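# Stack green block on the blue octagon's peg

## Task

Put the green block over the peg that holds the blue octagonal piece and lower it so it sits on top of that piece; afterwards release it so that neither hand touches the board or any piece.

## Robot and tools

Robot: two arms, left_arm and right_arm, each ending in an identical five-finger right hand, so the hands are not mirror images. Cameras: cam_head_left, cam_head_right, cam_high, cam_left_wrist, cam_right_wrist.

Frame: the scene frame. The origin is at table height midway between the arm bases, +z is up, +x points out over the table, and left_arm is on the +y side. Image left and right do not match arm names. Each arm is steered by its hand point, which sits 0.05 m in front of the palm and 0.15 m out from the wrist flange. On that point, +z runs along the straight fingers, +y comes out of the palm, and +x goes across the palm away from the thumb. Straight fingertips extend about 0.06 to 0.07 m beyond the point. A bracket on the little-finger side of the wrist can strike things. With the palm down, the wrist may hang below the hand point.

Row layout, shared by execute_actions and move: one flat list of 28 numbers covering both arms, even when only one moves. Order: left dx, dy, dz, rx, ry, rz, then left little, ring, middle, index, thumb_bend, thumb_turn, force_limit, speed, then the same 14 for the right arm. All values are in [-1, 1]. The six pose numbers are offsets, not poses. They are measured along scene-frame axes from the arm's Hand target as it stood when the action or move began; rotation is about that target's position. 1.0 equals 0.6 m of travel or 180 degrees, and rx, ry, rz form one rotation vector. Zeros for all six pose numbers mean hold at, or go back to, the Hand target. Repeating an offset shifts the arm again.

Hand numbers are absolute targets, not offsets. For the fingers, -1 is straight open and +1 is curled closed. thumb_bend runs from -1 straight to +1 fully bent. thumb_turn runs from -1 beside the palm to +1 facing the fingers. force_limit maps -1 to about 0 N and +1 to 10 N at the fingertip (15 N for the two thumb motors). speed is nearly zero at -1 and reaches full at +0.48 or above. Use about -0.94 or slower for a gentle grip. With the thumb turned in front of the palm, a part about 0.035 to 0.065 m thick can be grasped. No value means unchanged: to keep a hand as it is, resend its last carried-out eight numbers. If none have been sent yet, send its hand_measured six values plus hand_force_limit and hand_speed. A motor starts only when its target changes by at least 0.002. To open, send targets more open than hand_measured.

execute_actions(actions, cameras): actions is a list of actions. Each action is a table of up to 15 rows, one per 1/30 s step, and the last row is held until all 15 steps are used. Each row is an offset from the pose at the start of its action, not from the previous row. An empty actions list returns images.

move(target, speed, blend, stop_force, zero, blocking, cameras): moves each hand point in a straight line to its offset. The offset is counted from the current Hand target. target is one 28-number row, or up to 15 rows, all counted from that same start. speed is in m/s, from 0.002 to 3.2, default 0.25. blend, in metres, rounds corners between listed targets. stop_force, in newtons from 4 to 120, ends an arm's path when the wrist sensor feels that much push against its motion. Use it for slow approaches to contact. Leave it out when backing off a contact. zero chooses whether the sensor is re-zeroed before the move. blocking=false returns early and cannot be combined with stop_force. Moves do not avoid obstacles. Do not route a path close to an arm's own base.

wait(seconds 0 to 10) lets time pass while the arms hold. stop brakes a running move. zoom_image(camera, region [x0,y0,x1,y1] in pixels, at most 504 by 504) enlarges part of the latest image. show_instructions shows the reference images. zero_wrist_force(arm) re-zeros that arm's wrist sensor. finished_scene(scene), given the current scene's number, ends the scene and cannot be undone.

Results: end_effector_position in metres, end_effector_quat_wxyz, and velocities, all in the scene frame. Hand target is the last commanded pose, and the next offsets count from it. The hand point often stops a little short of it. hand_measured, hand_stopped_by (moving, target, force, stalled, fault) and hand_load_n are listed in the motor order above. A load near 0 after grasping means the grip was lost. Wrist force and torque are given in the hand's own axes. The move line reports the ending (done, off_target, moving, held, fault) and any limits that acted (paced, held). Commanded orientation is clipped to within 32 degrees of the measured one.

Avoid: contact forces near 150 N or excessive joint torque, which lock the arm for 10 s. Do not aim targets past a firm contact, since the arms are stiff. Avoid fast impacts, contact between the two arms, dropping or flinging parts, and releasing a part while it is still moving. Never let anything leave the table. Before finishing, open the hand and lift it clear so nothing is touched. Hot motors, reported by a MOTOR HOT line, can trigger a long stop.

Each tool is called after ">>>" as name(argument=value, ...), one argument or row to a line, values as JSON.

Reference images:

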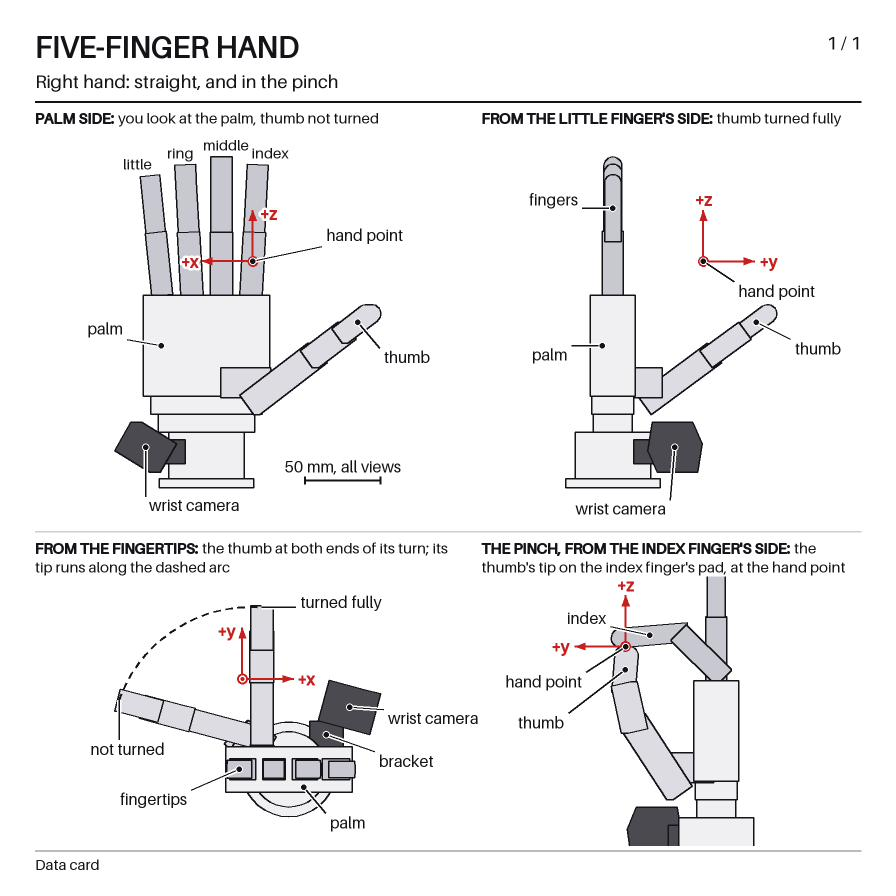

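## Session

>>> execute_actions(
  actions=[],
)

Scene clock: 0.00 s.
left_arm: end_effector_position=(+0.3146, +1.0859, +0.2093) hand_measured=(-1.000, -1.000, -1.000, -1.000, -1.000, -1.000) hand_load_n=(+0.5, +0.0, +0.0, +0.0, +0.0, +0.0) hand_stopped_by=(target, target, target, target, target, target) hand_force_limit=0.00 hand_speed=-0.80 end_effector_quat_wxyz=(+0.114, +0.081, +0.988, +0.059) | right_arm: end_effector_position=(+0.6858, +0.2095, +0.1071) hand_measured=(-1.000, -1.000, -1.000, -1.000, -1.000, -1.000) hand_load_n=(+0.0, +0.0, +0.0, +0.0, +0.0, +0.0) hand_stopped_by=(target, target, target, target, target, target) hand_force_limit=0.00 hand_speed=-0.80 end_effector_quat_wxyz=(-0.126, +0.293, +0.947, -0.036)
Joint positions: left_arm=[0.512 -1.49 2.06 0.746 1.608 -0.87] | right_arm=[0.615 -0.4 0.513 1.672 1.417 -0.379]
Joint velocities: within noise
Joint torques (N m): no reading
Wrist force (N): no reading
Wrist torque (N m): no reading
Wrist force, peak (N): no reading
Hand target: left_arm +0.3146, +1.0859, +0.2093; +0.114, +0.081, +0.988, +0.059 | right_arm +0.6858, +0.2095, +0.1071; -0.126, +0.293, +0.947, -0.036

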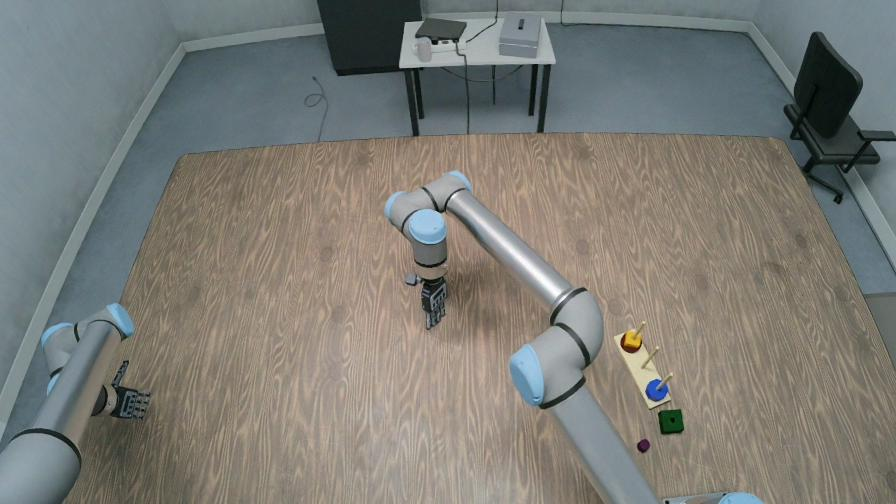

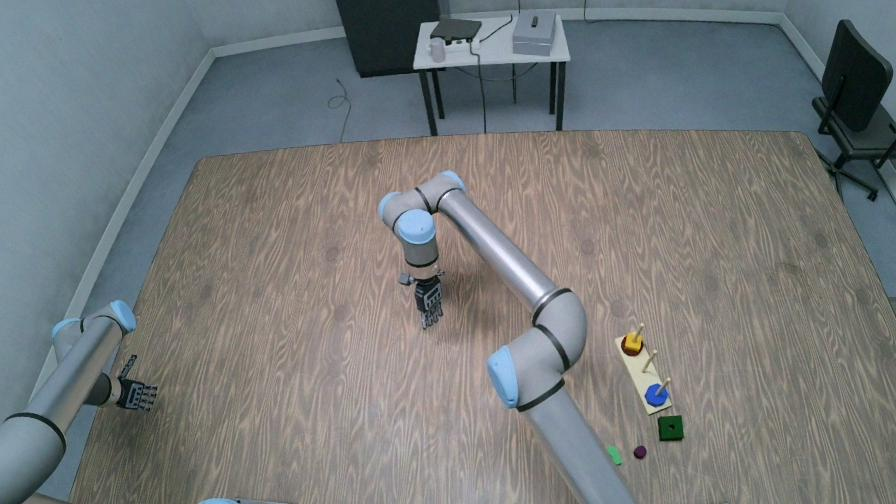

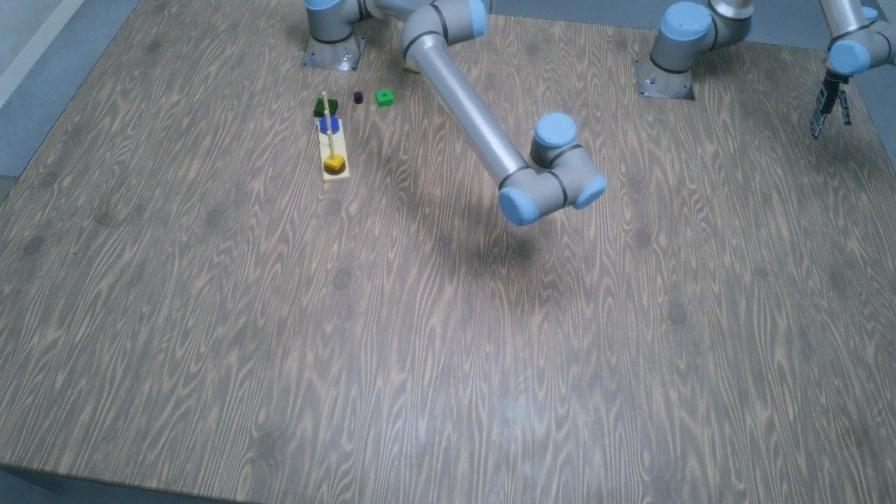

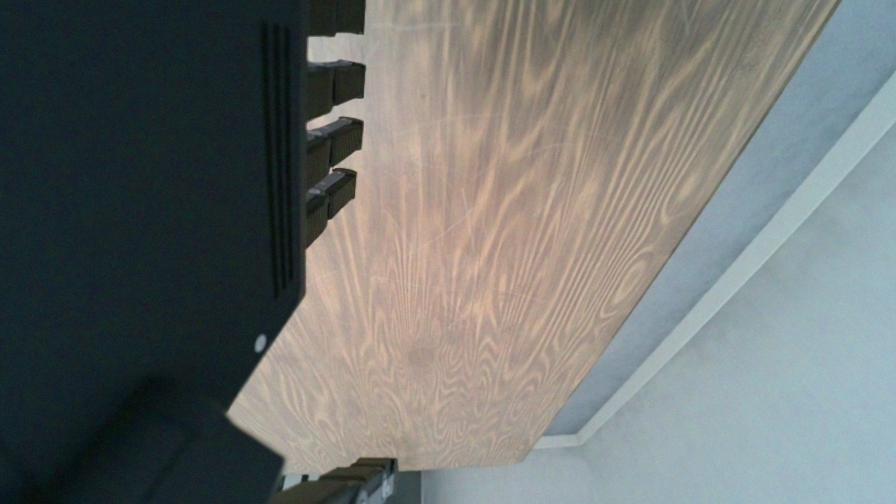

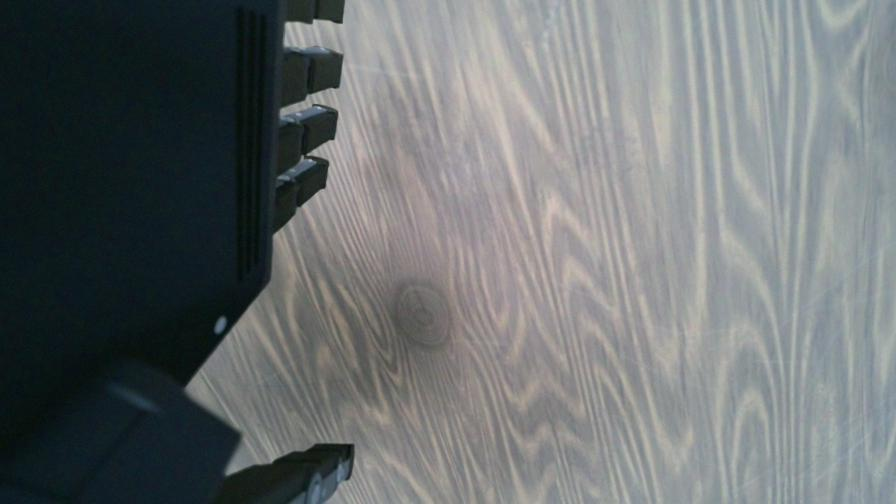

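>>> zoom_image(
  camera="cam_head_right",
  region=[580, 300, 740, 480],
)

>>> zoom_image(
  camera="cam_high",
  region=[290, 40, 450, 200],
)

>>> zoom_image(
  camera="cam_head_left",
  region=[580, 300, 740, 480],
)

Scaled by 2.800 from the camera's 896x504 image, which has a finer 1280x720 frame.

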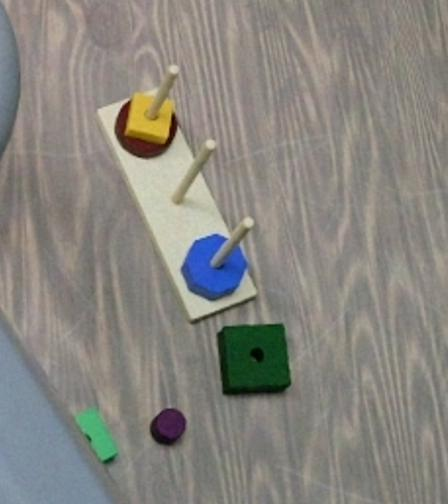

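Scaled by 3.150 from the camera's 896x504 image, which has a finer 1280x720 frame.

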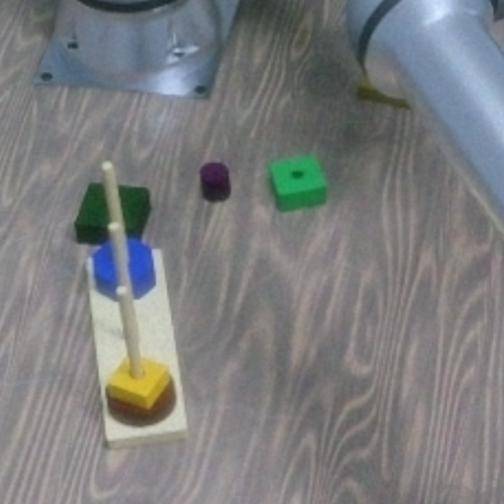

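Scaled by 2.800 from the camera's 896x504 image, which has a finer 1280x720 frame.

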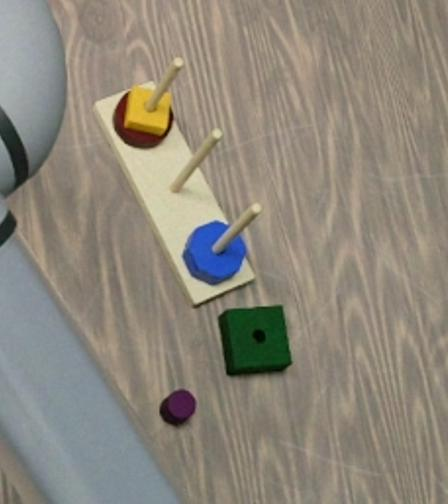

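>>> move(
  target=[0,0,0,0,0,0,-1,-1,-1,-1,-1,-1,0,-0.8,-0.393,-0.35,0.405,-0.2984,-0.1266,0.1485,-1,-1,-1,-1,-1,1,0,0.3],
  speed=0.3,
  cameras=["all"],
)

Scene clock: 320.93 s.
left_arm: end_effector_position=(+0.3146, +1.0859, +0.2093) hand_measured=(-1.000, -1.000, -1.000, -1.000, -1.000, -1.000) hand_load_n=(+0.0, +0.0, +0.0, +0.0, +0.0, +0.0) hand_stopped_by=(target, target, target, target, target, target) hand_force_limit=0.00 hand_speed=-0.80 end_effector_quat_wxyz=(+0.114, +0.081, +0.988, +0.059) | right_arm: end_effector_position=(+0.4919, +0.0370, +0.3078) hand_measured=(-1.000, -1.000, -1.000, -1.000, -1.000, +1.000) hand_load_n=(+0.0, +0.0, +0.0, +0.0, +0.0, +0.0) hand_stopped_by=(target, target, target, target, target, target) hand_force_limit=0.00 hand_speed=0.30 end_effector_quat_wxyz=(+0.153, +0.139, +0.909, -0.362)
Joint positions: left_arm=[0.512 -1.49 2.06 0.746 1.608 -0.87] | right_arm=[0.841 -0.866 1.204 1.757 2.217 -0.254]
Joint torques (N m): left_arm=[-2.02 -41.17 -33.53 3.06 0.09 0.32] | right_arm=[-6.2 -68.89 -37.16 2.8 -1.56 -1.85]
Wrist force (N): left_arm=[0.7 0.4 0.3] | right_arm=[-0.9 0.4 0.3]
Wrist torque (N m): left_arm=[0.03 -0.12 0.05] | right_arm=[0.00 0.14 -0.22]
Wrist force, peak (N): left_arm=[1.1 0.1 0.6] | right_arm=[5.1 -5.7 -5.0]
Hand target: left_arm +0.3146, +1.0859, +0.2093; +0.114, +0.081, +0.988, +0.059 | right_arm +0.4919, +0.0370, +0.3077; +0.153, +0.139, +0.909, -0.362 (not the last commanded pose)
Off the commanded pose: left_arm 0.000 m, 0 deg | right_arm 0.070 m, 11 deg.
move: held (right_arm; a check stopped the path); limits=held
pose unreachable (right arm): on one or more control steps of this call, first in action 0 (counted from 0), this arm could not follow its commanded pose, so it was not sent that pose on those steps. It may still have moved: this result reports where it is.
cause: moving toward the commanded pose would bring two parts of the arm too close to each other (joints 4 (wrist 1) to 6 (wrist 3) lie between them).
camera_calibration:
cam_right_wrist: T_world_to_cam=[[0.0723107, 0.723545, -0.686479, 0.146712], [0.757884, 0.407571, 0.50941, -0.541497], [0.64837, -0.557107, -0.518892, -0.0235339], [0, 0, 0, 1]] pos_world=[0.415041, 0.101434, 0.364347]

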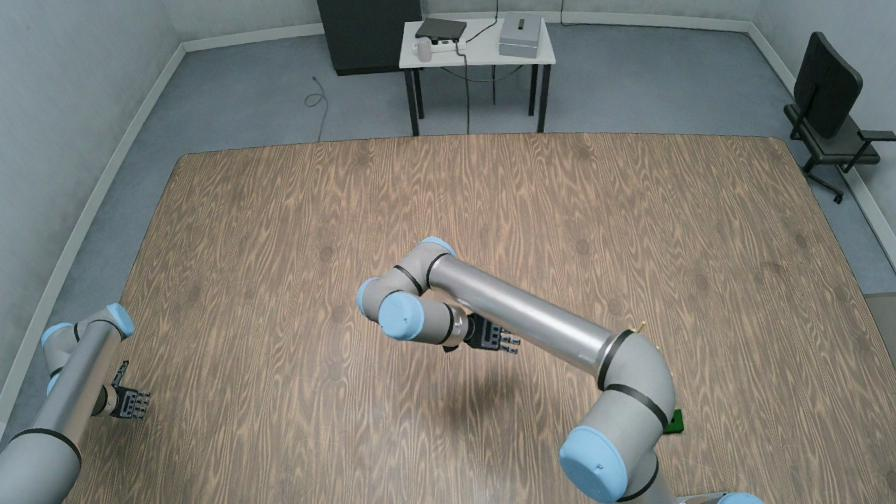

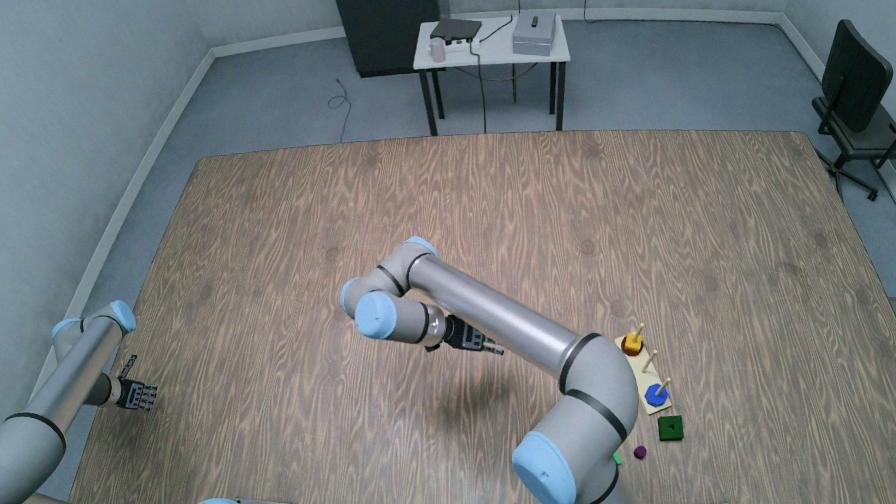

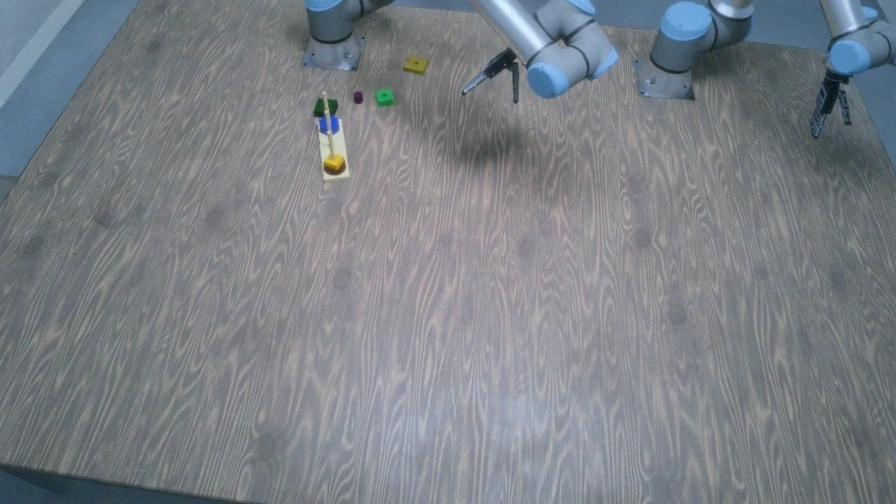

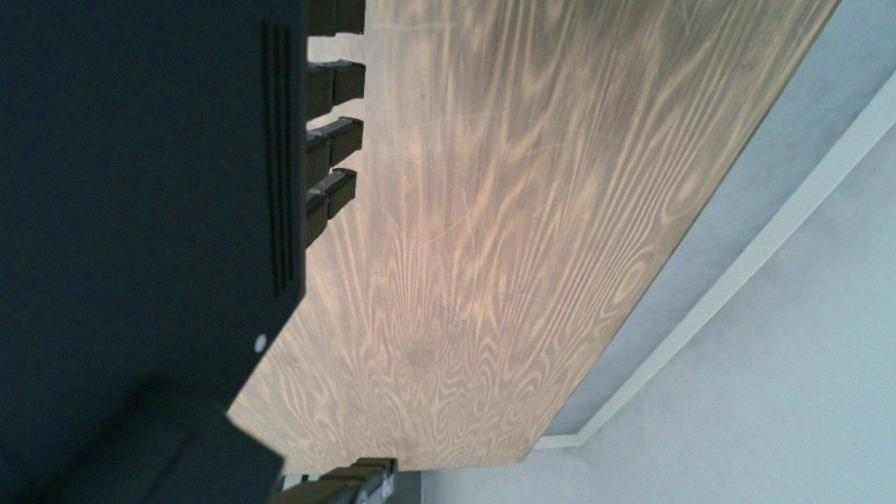

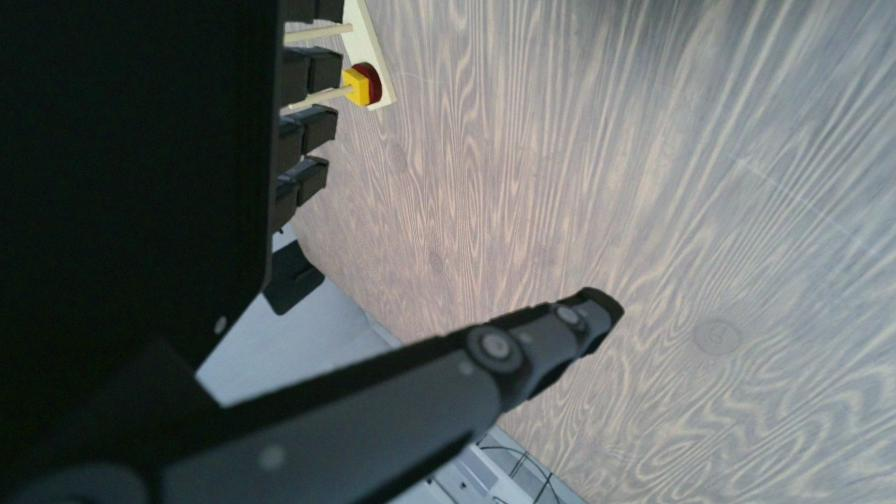

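>>> move(
  target=[
    [0,0,0,0,0,0,-1,-1,-1,-1,-1,-1,0,-0.8,-0.403,-0.4,0.0,0,0,0,-1,-1,-1,-1,-1,1,0,0.3],
    [0,0,0,0,0,0,-1,-1,-1,-1,-1,-1,0,-0.8,-0.403,-0.4,0.0,-0.0521,-0.0222,0.0255,-1,-1,-1,-1,-1,1,0,0.3],
  ],
  speed=0.3,
  cameras=["all"],
)

Scene clock: 359.60 s.
left_arm: end_effector_position=(+0.3146, +1.0859, +0.2093) hand_measured=(-1.000, -1.000, -1.000, -1.000, -1.000, -1.000) hand_load_n=(+0.0, +0.0, +0.0, +0.0, +0.0, +0.0) hand_stopped_by=(target, target, target, target, target, target) hand_force_limit=0.00 hand_speed=-0.80 end_effector_quat_wxyz=(+0.114, +0.081, +0.988, +0.059) | right_arm: end_effector_position=(+0.2501, -0.2030, +0.3076) hand_measured=(-1.000, -1.000, -1.000, -1.000, -1.000, +1.000) hand_load_n=(+0.0, +0.0, +0.0, +0.0, +0.0, +0.0) hand_stopped_by=(target, target, target, target, target, target) hand_force_limit=0.00 hand_speed=0.30 end_effector_quat_wxyz=(+0.210, +0.102, +0.875, -0.423)
Joint positions: left_arm=[0.512 -1.49 2.06 0.746 1.608 -0.87] | right_arm=[0.946 -1.3 1.992 1.58 2.331 -0.109]
Joint torques (N m): left_arm=[-2.38 -41.52 -34.39 2.95 0.31 0.27] | right_arm=[1.28 -48.2 -31.09 4.62 2.82 1.72]
Wrist force (N): left_arm=[0.1 0.4 -0.1] | right_arm=[-0.5 0.5 0.1]
Wrist torque (N m): left_arm=[0.06 -0.01 0.02] | right_arm=[0.03 0.11 0.15]
Wrist force, peak (N): left_arm=[1.2 0.4 0.5] | right_arm=[-2.5 2.2 -0.5]
Hand target: left_arm +0.3146, +1.0859, +0.2093; +0.114, +0.081, +0.988, +0.059 | right_arm +0.2501, -0.2030, +0.3077; +0.210, +0.102, +0.875, -0.423
Off the commanded pose: left_arm 0.000 m, 0 deg | right_arm 0.000 m, 0 deg.
move: done
camera_calibration:
cam_right_wrist: T_world_to_cam=[[0.0703073, 0.607998, -0.79082, 0.346901], [0.685029, 0.546856, 0.481336, -0.205204], [0.725115, -0.575576, -0.378048, -0.0668177], [0, 0, 0, 1]] pos_world=[0.164632, -0.137157, 0.347848]

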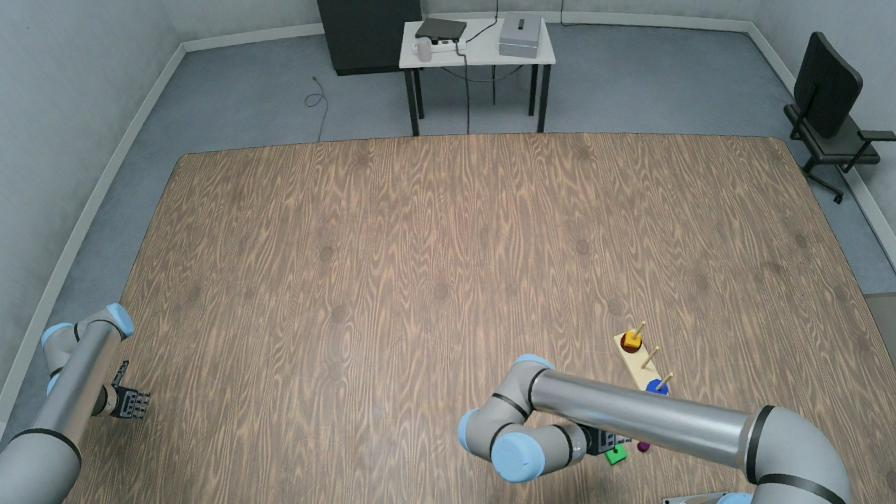

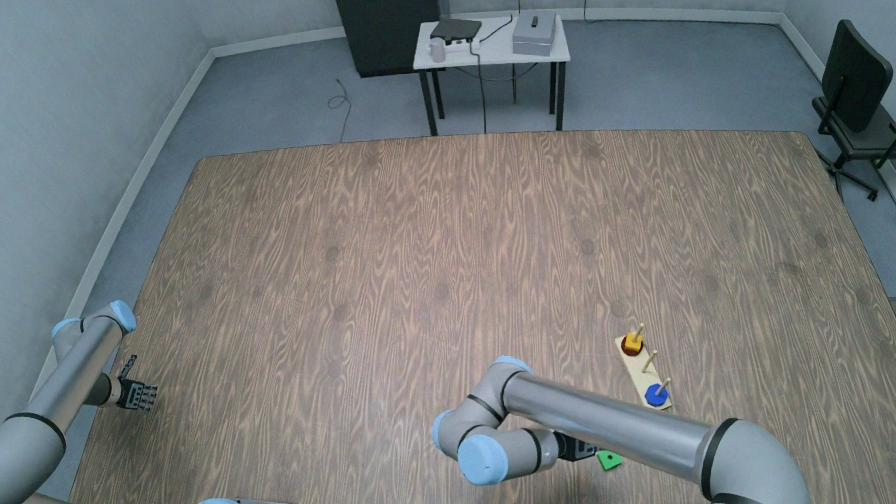

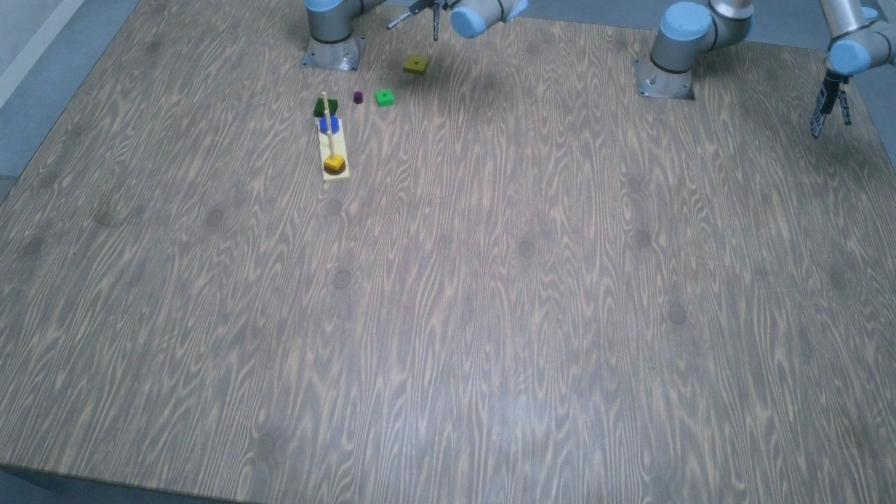

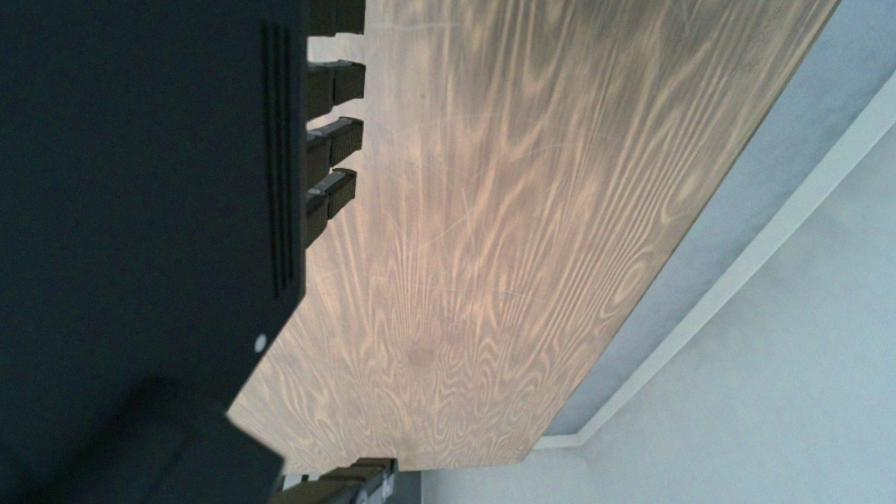

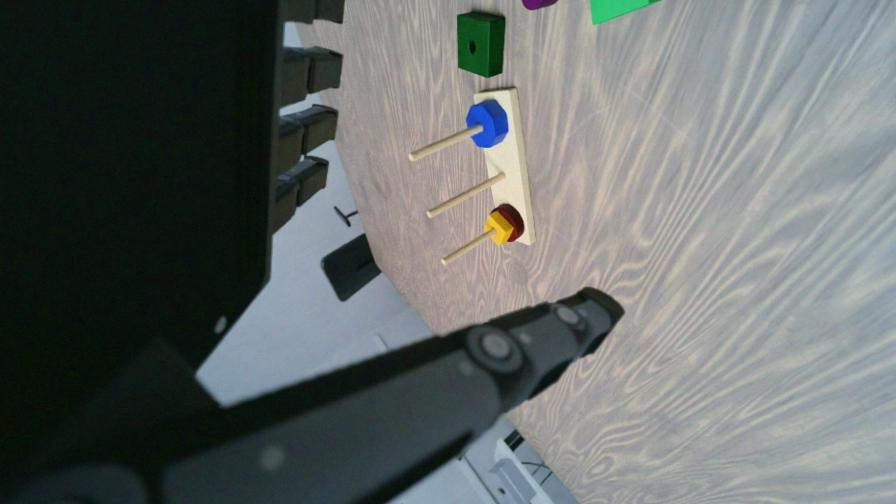

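>>> zoom_image(
  camera="cam_head_left",
  region=[580, 330, 700, 480],
)

>>> zoom_image(
  camera="cam_high",
  region=[300, 40, 440, 190],
)

>>> zoom_image(
  camera="cam_right_wrist",
  region=[400, 0, 680, 280],
)

>>> zoom_image(
  camera="cam_head_right",
  region=[580, 330, 700, 480],
)

Scaled by 3.360 from the camera's 896x504 image, which has a finer 1280x720 frame.

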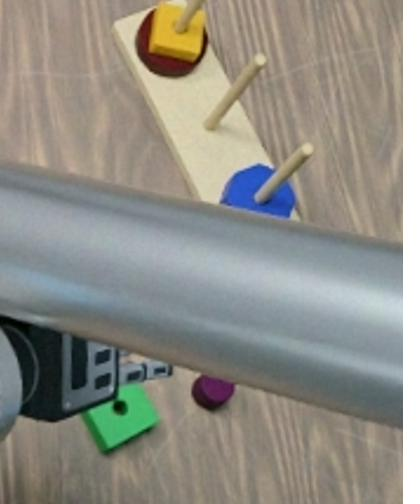

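Scaled by 3.360 from the camera's 896x504 image, which has a finer 1280x720 frame.

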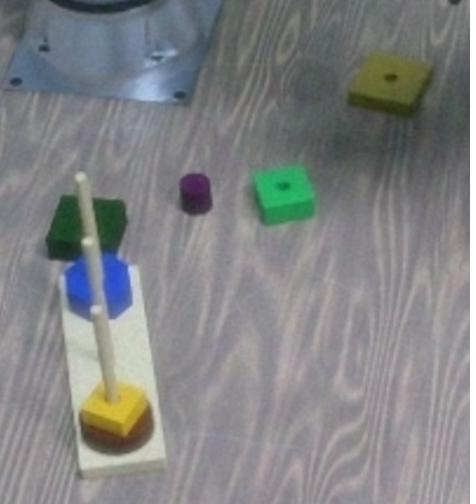

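Scaled by 1.800 from the camera's 896x504 image, which has a finer 1280x720 frame.

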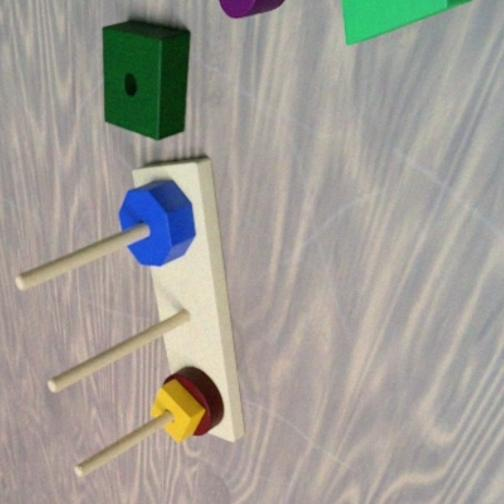

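Scaled by 3.360 from the camera's 896x504 image, which has a finer 1280x720 frame.

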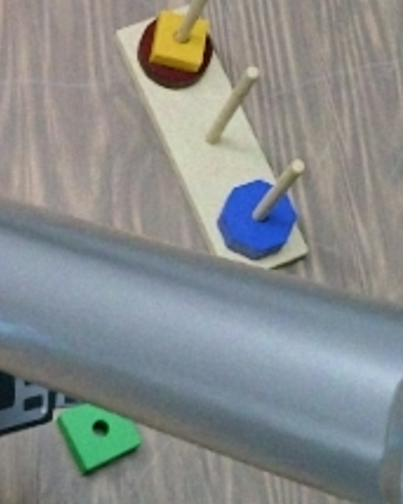

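>>> move(
  target=[0,0,0,0,0,0,-1,-1,-1,-1,-1,-1,0,-0.8,-0.0885,-0.1733,-0.28,0,0,0.1111,-1,-1,-0.5,-0.5,-1,1,0,0.3],
  speed=0.25,
  cameras=["all"],
)

Scene clock: 431.60 s.
left_arm: end_effector_position=(+0.3146, +1.0859, +0.2093) hand_measured=(-1.000, -1.000, -1.000, -1.000, -1.000, -1.000) hand_load_n=(+0.0, +0.0, +0.0, +0.0, +0.0, +0.0) hand_stopped_by=(target, target, target, target, target, target) hand_force_limit=0.00 hand_speed=-0.80 end_effector_quat_wxyz=(+0.114, +0.081, +0.988, +0.059) | right_arm: end_effector_position=(+0.1971, -0.3070, +0.1397) hand_measured=(-1.000, -1.000, -0.500, -0.500, -1.000, +1.000) hand_load_n=(+0.0, +0.0, +0.0, +0.0, +0.0, +0.0) hand_stopped_by=(target, target, target, target, target, target) hand_force_limit=0.00 hand_speed=0.30 end_effector_quat_wxyz=(+0.280, -0.051, +0.880, -0.381)
Joint positions: left_arm=[0.512 -1.49 2.06 0.746 1.608 -0.87] | right_arm=[0.921 -1.322 2.375 0.837 2.519 -0.609]
Joint torques (N m): left_arm=[-1.57 -41.11 -33.94 2.84 0.24 0.34] | right_arm=[14.87 -21.55 -10.11 2.19 2.72 -1.61]
Wrist force (N): left_arm=[0.4 0.5 0.2] | right_arm=[-0.5 0.0 0.0]
Wrist torque (N m): left_arm=[0.05 -0.06 0.04] | right_arm=[-0.04 0.09 -0.21]
Wrist force, peak (N): left_arm=[1.1 0.7 0.1] | right_arm=[-2.5 0.2 -2.2]
Hand target: left_arm +0.3146, +1.0859, +0.2093; +0.114, +0.081, +0.988, +0.059 | right_arm +0.1970, -0.3070, +0.1397; +0.280, -0.051, +0.880, -0.381
Off the commanded pose: left_arm 0.000 m, 0 deg | right_arm 0.000 m, 0 deg.
move: done
camera_calibration:
cam_right_wrist: T_world_to_cam=[[-0.141447, 0.595638, -0.790701, 0.318942], [0.456738, 0.747905, 0.481694, 0.0754913], [0.878284, -0.293009, -0.377839, -0.0952184], [0, 0, 0, 1]] pos_world=[0.0942623, -0.274334, 0.179847]

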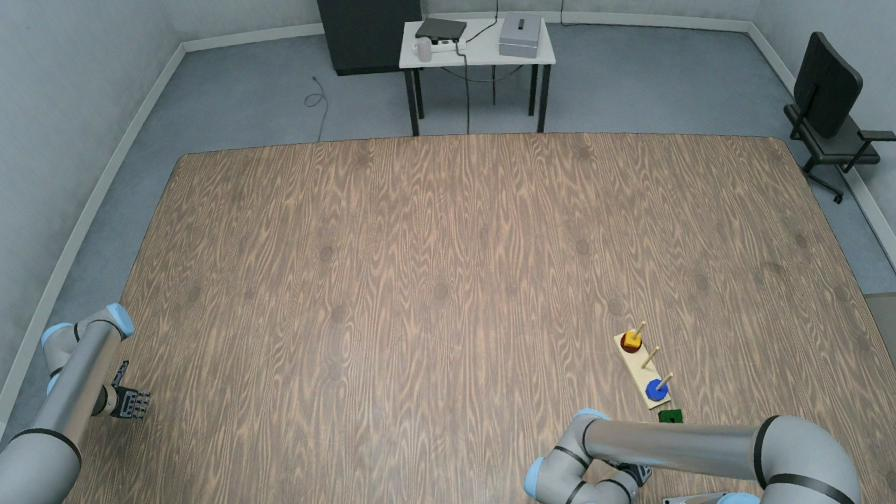

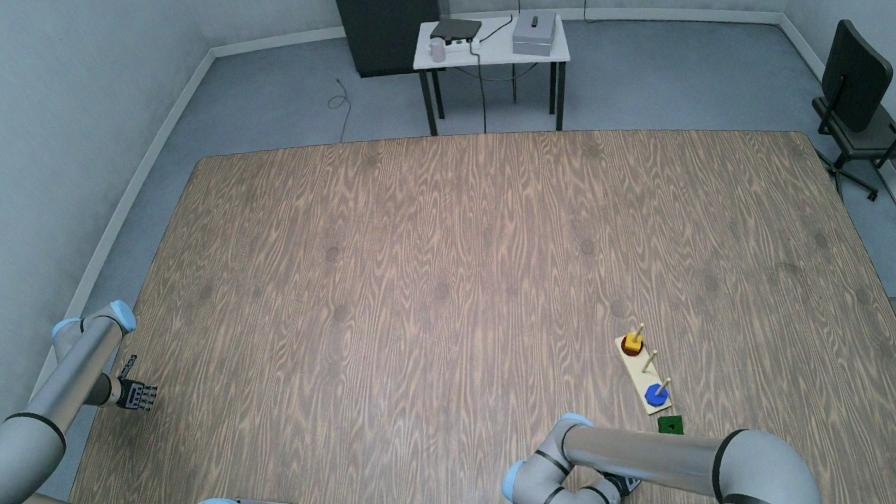

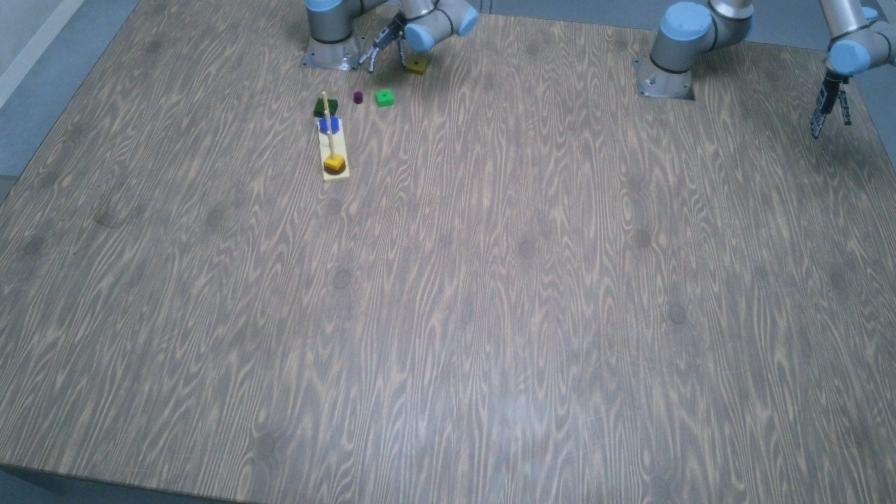

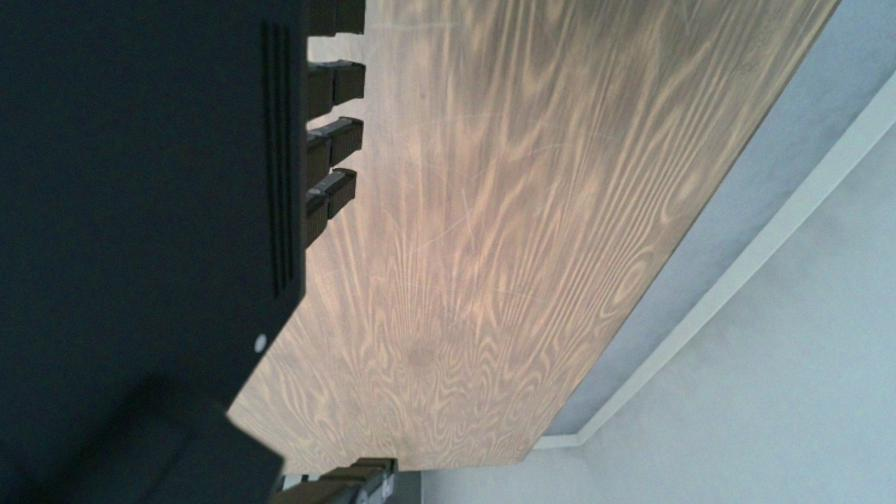

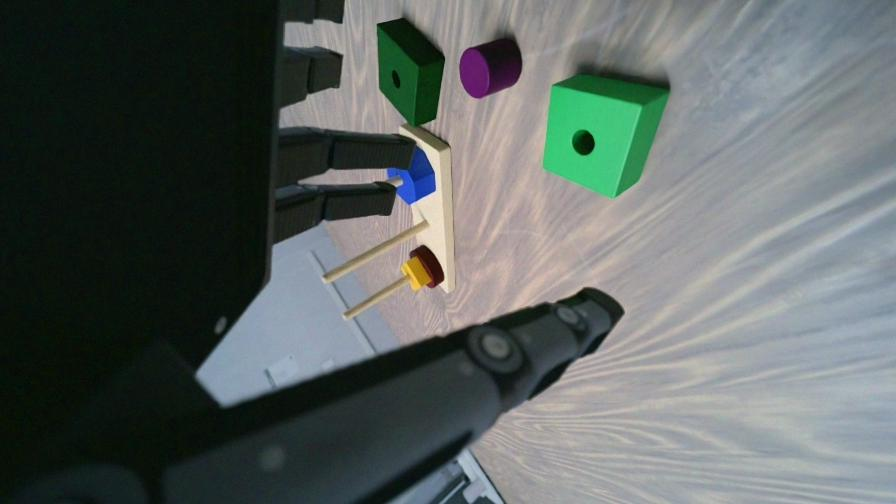

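>>> zoom_image(
  camera="cam_right_wrist",
  region=[500, 40, 700, 240],
)

>>> zoom_image(
  camera="cam_right_wrist",
  region=[260, 80, 660, 380],
)

Scaled by 2.520 from the camera's 896x504 image, which has a finer 1280x720 frame.

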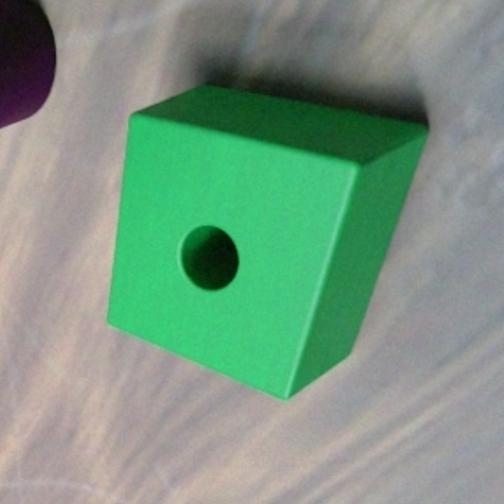

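Scaled by 1.260 from the camera's 896x504 image, which has a finer 1280x720 frame.

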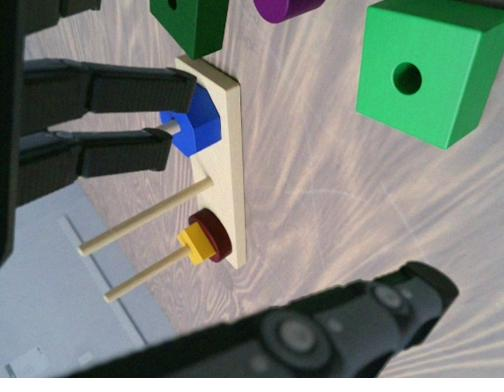

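>>> move(
  target=[0,0,0,0,0,0,-1,-1,-1,-1,-1,-1,0,-0.8,0.035,-0.0492,-0.1078,0,0,0.0222,-1,-1,-0.5,-0.5,-1,1,0,0.3],
  speed=0.15,
  cameras=["cam_right_wrist","cam_high"],
)

Scene clock: 495.03 s.
left_arm: end_effector_position=(+0.3146, +1.0859, +0.2093) hand_measured=(-1.000, -1.000, -1.000, -1.000, -1.000, -1.000) hand_load_n=(+0.0, +0.0, +0.0, +0.0, +0.0, +0.0) hand_stopped_by=(target, target, target, target, target, target) hand_force_limit=0.00 hand_speed=-0.80 end_effector_quat_wxyz=(+0.114, +0.081, +0.988, +0.059) | right_arm: end_effector_position=(+0.2180, -0.3365, +0.0750) hand_measured=(-1.000, -1.000, -0.500, -0.500, -1.000, +1.000) hand_load_n=(+0.0, +0.0, +0.0, +0.0, +0.0, +0.0) hand_stopped_by=(target, target, target, target, target, target) hand_force_limit=0.00 hand_speed=0.30 end_effector_quat_wxyz=(+0.293, -0.082, +0.878, -0.371)
Joint positions: left_arm=[0.512 -1.49 2.06 0.746 1.608 -0.87] | right_arm=[0.794 -1.296 2.456 0.448 2.555 -0.95]
Joint torques (N m): left_arm=[-1.73 -41.51 -34.11 3.09 0.27 0.14] | right_arm=[-4.73 -20.09 -15.82 2.59 3.38 -1.44]
Wrist force (N): left_arm=[0.1 0.4 -0.1] | right_arm=[-0.4 0.2 0.2]
Wrist torque (N m): left_arm=[0.06 0.00 0.02] | right_arm=[0.00 0.07 -0.20]
Wrist force, peak (N): left_arm=[1.2 0.4 0.1] | right_arm=[-1.3 -0.2 -1.6]
Hand target: left_arm +0.3146, +1.0859, +0.2093; +0.114, +0.081, +0.988, +0.059 | right_arm +0.2180, -0.3365, +0.0750; +0.293, -0.082, +0.877, -0.371
Off the commanded pose: left_arm 0.000 m, 0 deg | right_arm 0.000 m, 0 deg.
move: done
camera_calibration:
cam_right_wrist: T_world_to_cam=[[-0.182759, 0.584231, -0.790743, 0.293492], [0.403352, 0.778041, 0.481622, 0.140947], [0.896608, -0.230927, -0.377844, -0.129805], [0, 0, 0, 1]] pos_world=[0.113172, -0.311105, 0.115147]
Images, in order (width x height): cam_high 896x504, cam_right_wrist 896x504.

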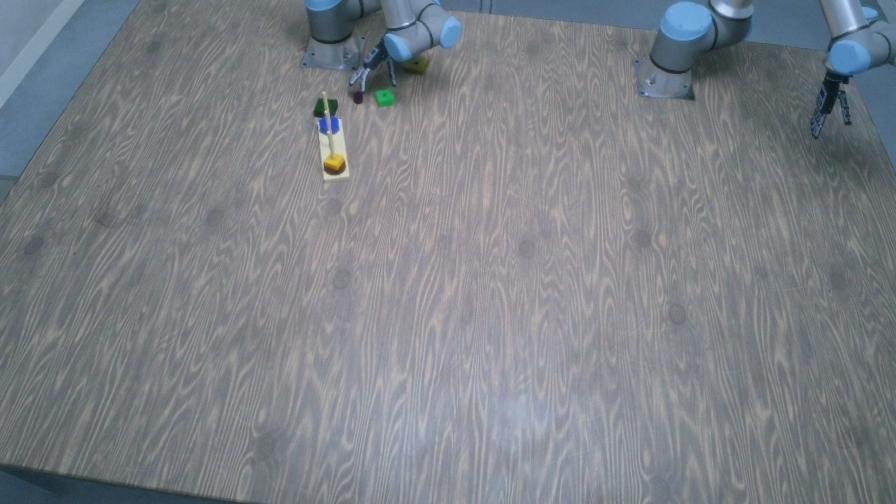

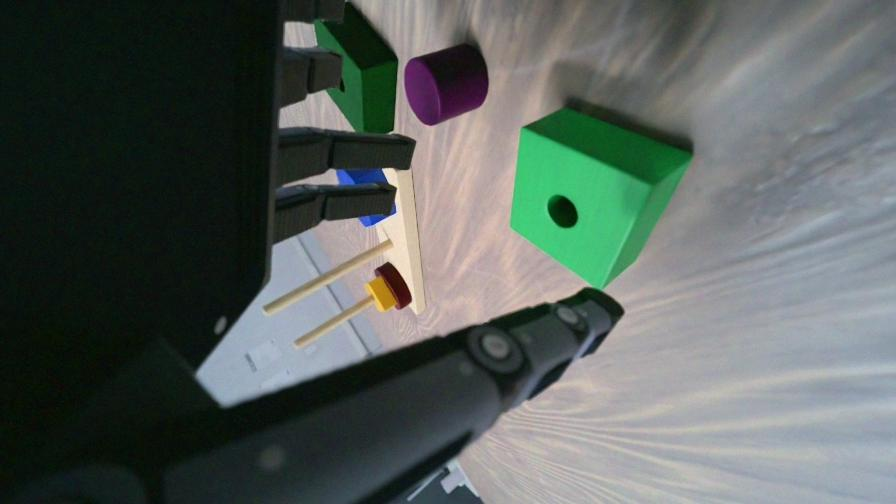

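>>> move(
  target=[0,0,0,0,0,0,-1,-1,-1,-1,-1,-1,0,-0.8,-0.0008,0.0042,-0.0683,0,0,0,-1,-1,-0.5,-0.5,-1,1,0,0.3],
  speed=0.04,
  stop_force=6,
  cameras=["cam_right_wrist"],
)

Scene clock: 541.97 s.
left_arm: end_effector_position=(+0.3146, +1.0859, +0.2093) hand_measured=(-1.000, -1.000, -1.000, -1.000, -1.000, -1.000) hand_load_n=(+0.0, +0.0, +0.0, +0.0, +0.0, +0.0) hand_stopped_by=(target, target, target, target, target, target) hand_force_limit=0.00 hand_speed=-0.80 end_effector_quat_wxyz=(+0.114, +0.081, +0.988, +0.059) | right_arm: end_effector_position=(+0.2177, -0.3347, +0.0450) hand_measured=(-1.000, -1.000, -0.500, -0.500, -1.000, +1.000) hand_load_n=(+0.0, +0.5, -1.0, +0.0, +0.0, +0.0) hand_stopped_by=(target, target, target, target, target, target) hand_force_limit=0.00 hand_speed=0.30 end_effector_quat_wxyz=(+0.293, -0.082, +0.877, -0.371)
Joint positions: left_arm=[0.512 -1.49 2.06 0.746 1.608 -0.87] | right_arm=[0.8 -1.219 2.459 0.377 2.554 -0.94]
Joint torques (N m): left_arm=[-1.9 -40.46 -33.81 3.04 0.37 0.35] | right_arm=[-14.3 -18.62 -16.15 2.4 -1.19 -2.2]
Wrist force (N): left_arm=[0.9 0.2 -0.2] | right_arm=[-1.1 -1.2 -1.3]
Wrist torque (N m): left_arm=[0.04 -0.14 0.07] | right_arm=[0.12 0.16 -0.20]
Wrist force, peak (N): left_arm=[1.1 0.7 0.2] | right_arm=[-5.2 -16.1 -6.4]
Hand target: left_arm +0.3146, +1.0859, +0.2093; +0.114, +0.081, +0.988, +0.059 | right_arm +0.2177, -0.3347, +0.0450; +0.293, -0.082, +0.877, -0.371 (not the last commanded pose)
Off the commanded pose: left_arm 0.000 m, 0 deg | right_arm 0.011 m, 0 deg.
move: contact (right_arm)
camera_calibration:
cam_right_wrist: T_world_to_cam=[[-0.182796, 0.584048, -0.790869, 0.268604], [0.403381, 0.77815, 0.481421, 0.154203], [0.896588, -0.231019, -0.377836, -0.140393], [0, 0, 0, 1]] pos_world=[0.112772, -0.309304, 0.0851482]
Images, in order (width x height): cam_right_wrist 896x504.

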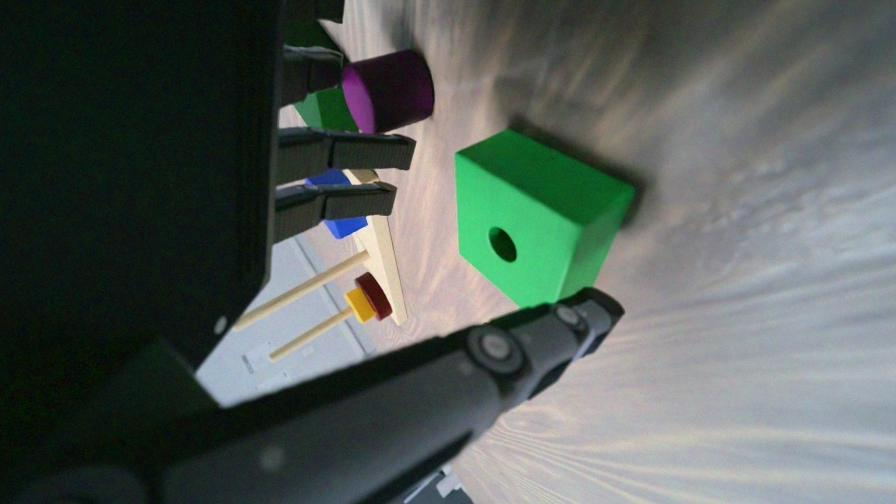

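>>> move(
  target=[0,0,0,0,0,0,-1,-1,-1,-1,-1,-1,0,-0.8,0,0,0.05,0,0,0,1,1,-0.5,-0.5,-1,1,-0.5,0.3],
  speed=0.1,
  cameras=["cam_right_wrist"],
)

Scene clock: 629.37 s.
left_arm: end_effector_position=(+0.3146, +1.0859, +0.2093) hand_measured=(-1.000, -1.000, -1.000, -1.000, -1.000, -1.000) hand_load_n=(+0.0, +0.5, +0.0, +0.0, +0.0, +0.0) hand_stopped_by=(target, target, target, target, target, target) hand_force_limit=0.00 hand_speed=-0.80 end_effector_quat_wxyz=(+0.114, +0.081, +0.988, +0.059) | right_arm: end_effector_position=(+0.2177, -0.3346, +0.0750) hand_measured=(+1.000, -0.954, -0.500, -0.500, -1.000, +1.000) hand_load_n=(+0.0, +0.0, +0.0, +0.0, +0.0, +0.0) hand_stopped_by=(target, force, target, target, target, target) hand_force_limit=-0.50 hand_speed=0.30 end_effector_quat_wxyz=(+0.293, -0.082, +0.878, -0.371)
Joint positions: left_arm=[0.512 -1.49 2.06 0.746 1.608 -0.87] | right_arm=[0.8 -1.291 2.452 0.456 2.554 -0.94]
Joint torques (N m): left_arm=[-2.02 -41.09 -33.73 3.09 0.23 0.04] | right_arm=[11.5 -38.22 -7.33 4.91 2.78 3.1]
Wrist force (N): left_arm=[-0.1 -0.1 0.1] | right_arm=[-0.4 -0.1 -0.4]
Wrist torque (N m): left_arm=[-0.02 0.01 0.00] | right_arm=[0.01 0.09 0.07]
Wrist force, peak (N): left_arm=[0.7 0.9 -0.3] | right_arm=[-1.7 -4.8 -2.2]
Hand target: left_arm +0.3146, +1.0859, +0.2093; +0.114, +0.081, +0.988, +0.059 | right_arm +0.2177, -0.3347, +0.0750; +0.293, -0.082, +0.877, -0.371
Off the commanded pose: left_arm 0.000 m, 0 deg | right_arm 0.000 m, 0 deg.
move: done
camera_calibration:
cam_right_wrist: T_world_to_cam=[[-0.182669, 0.584136, -0.790833, 0.292357], [0.403364, 0.778081, 0.481547, 0.139687], [0.896621, -0.23103, -0.37775, -0.129164], [0, 0, 0, 1]] pos_world=[0.112871, -0.309305, 0.115148]
Images, in order (width x height): cam_right_wrist 896x504.

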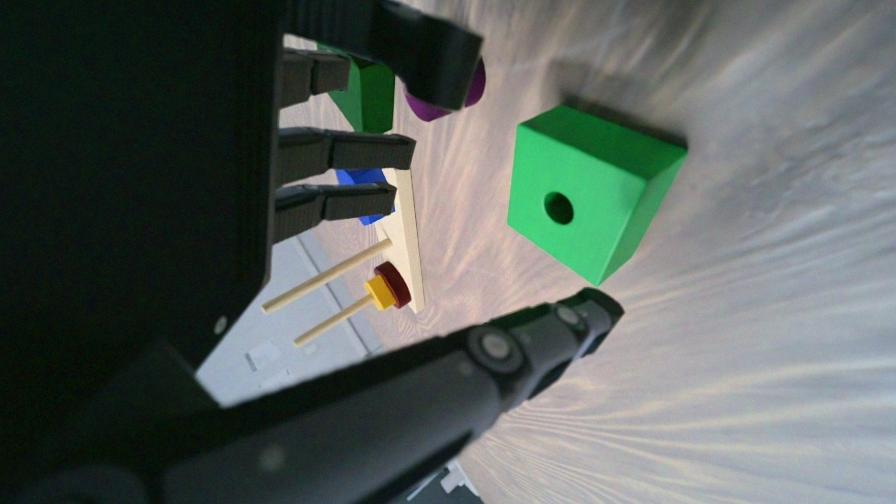

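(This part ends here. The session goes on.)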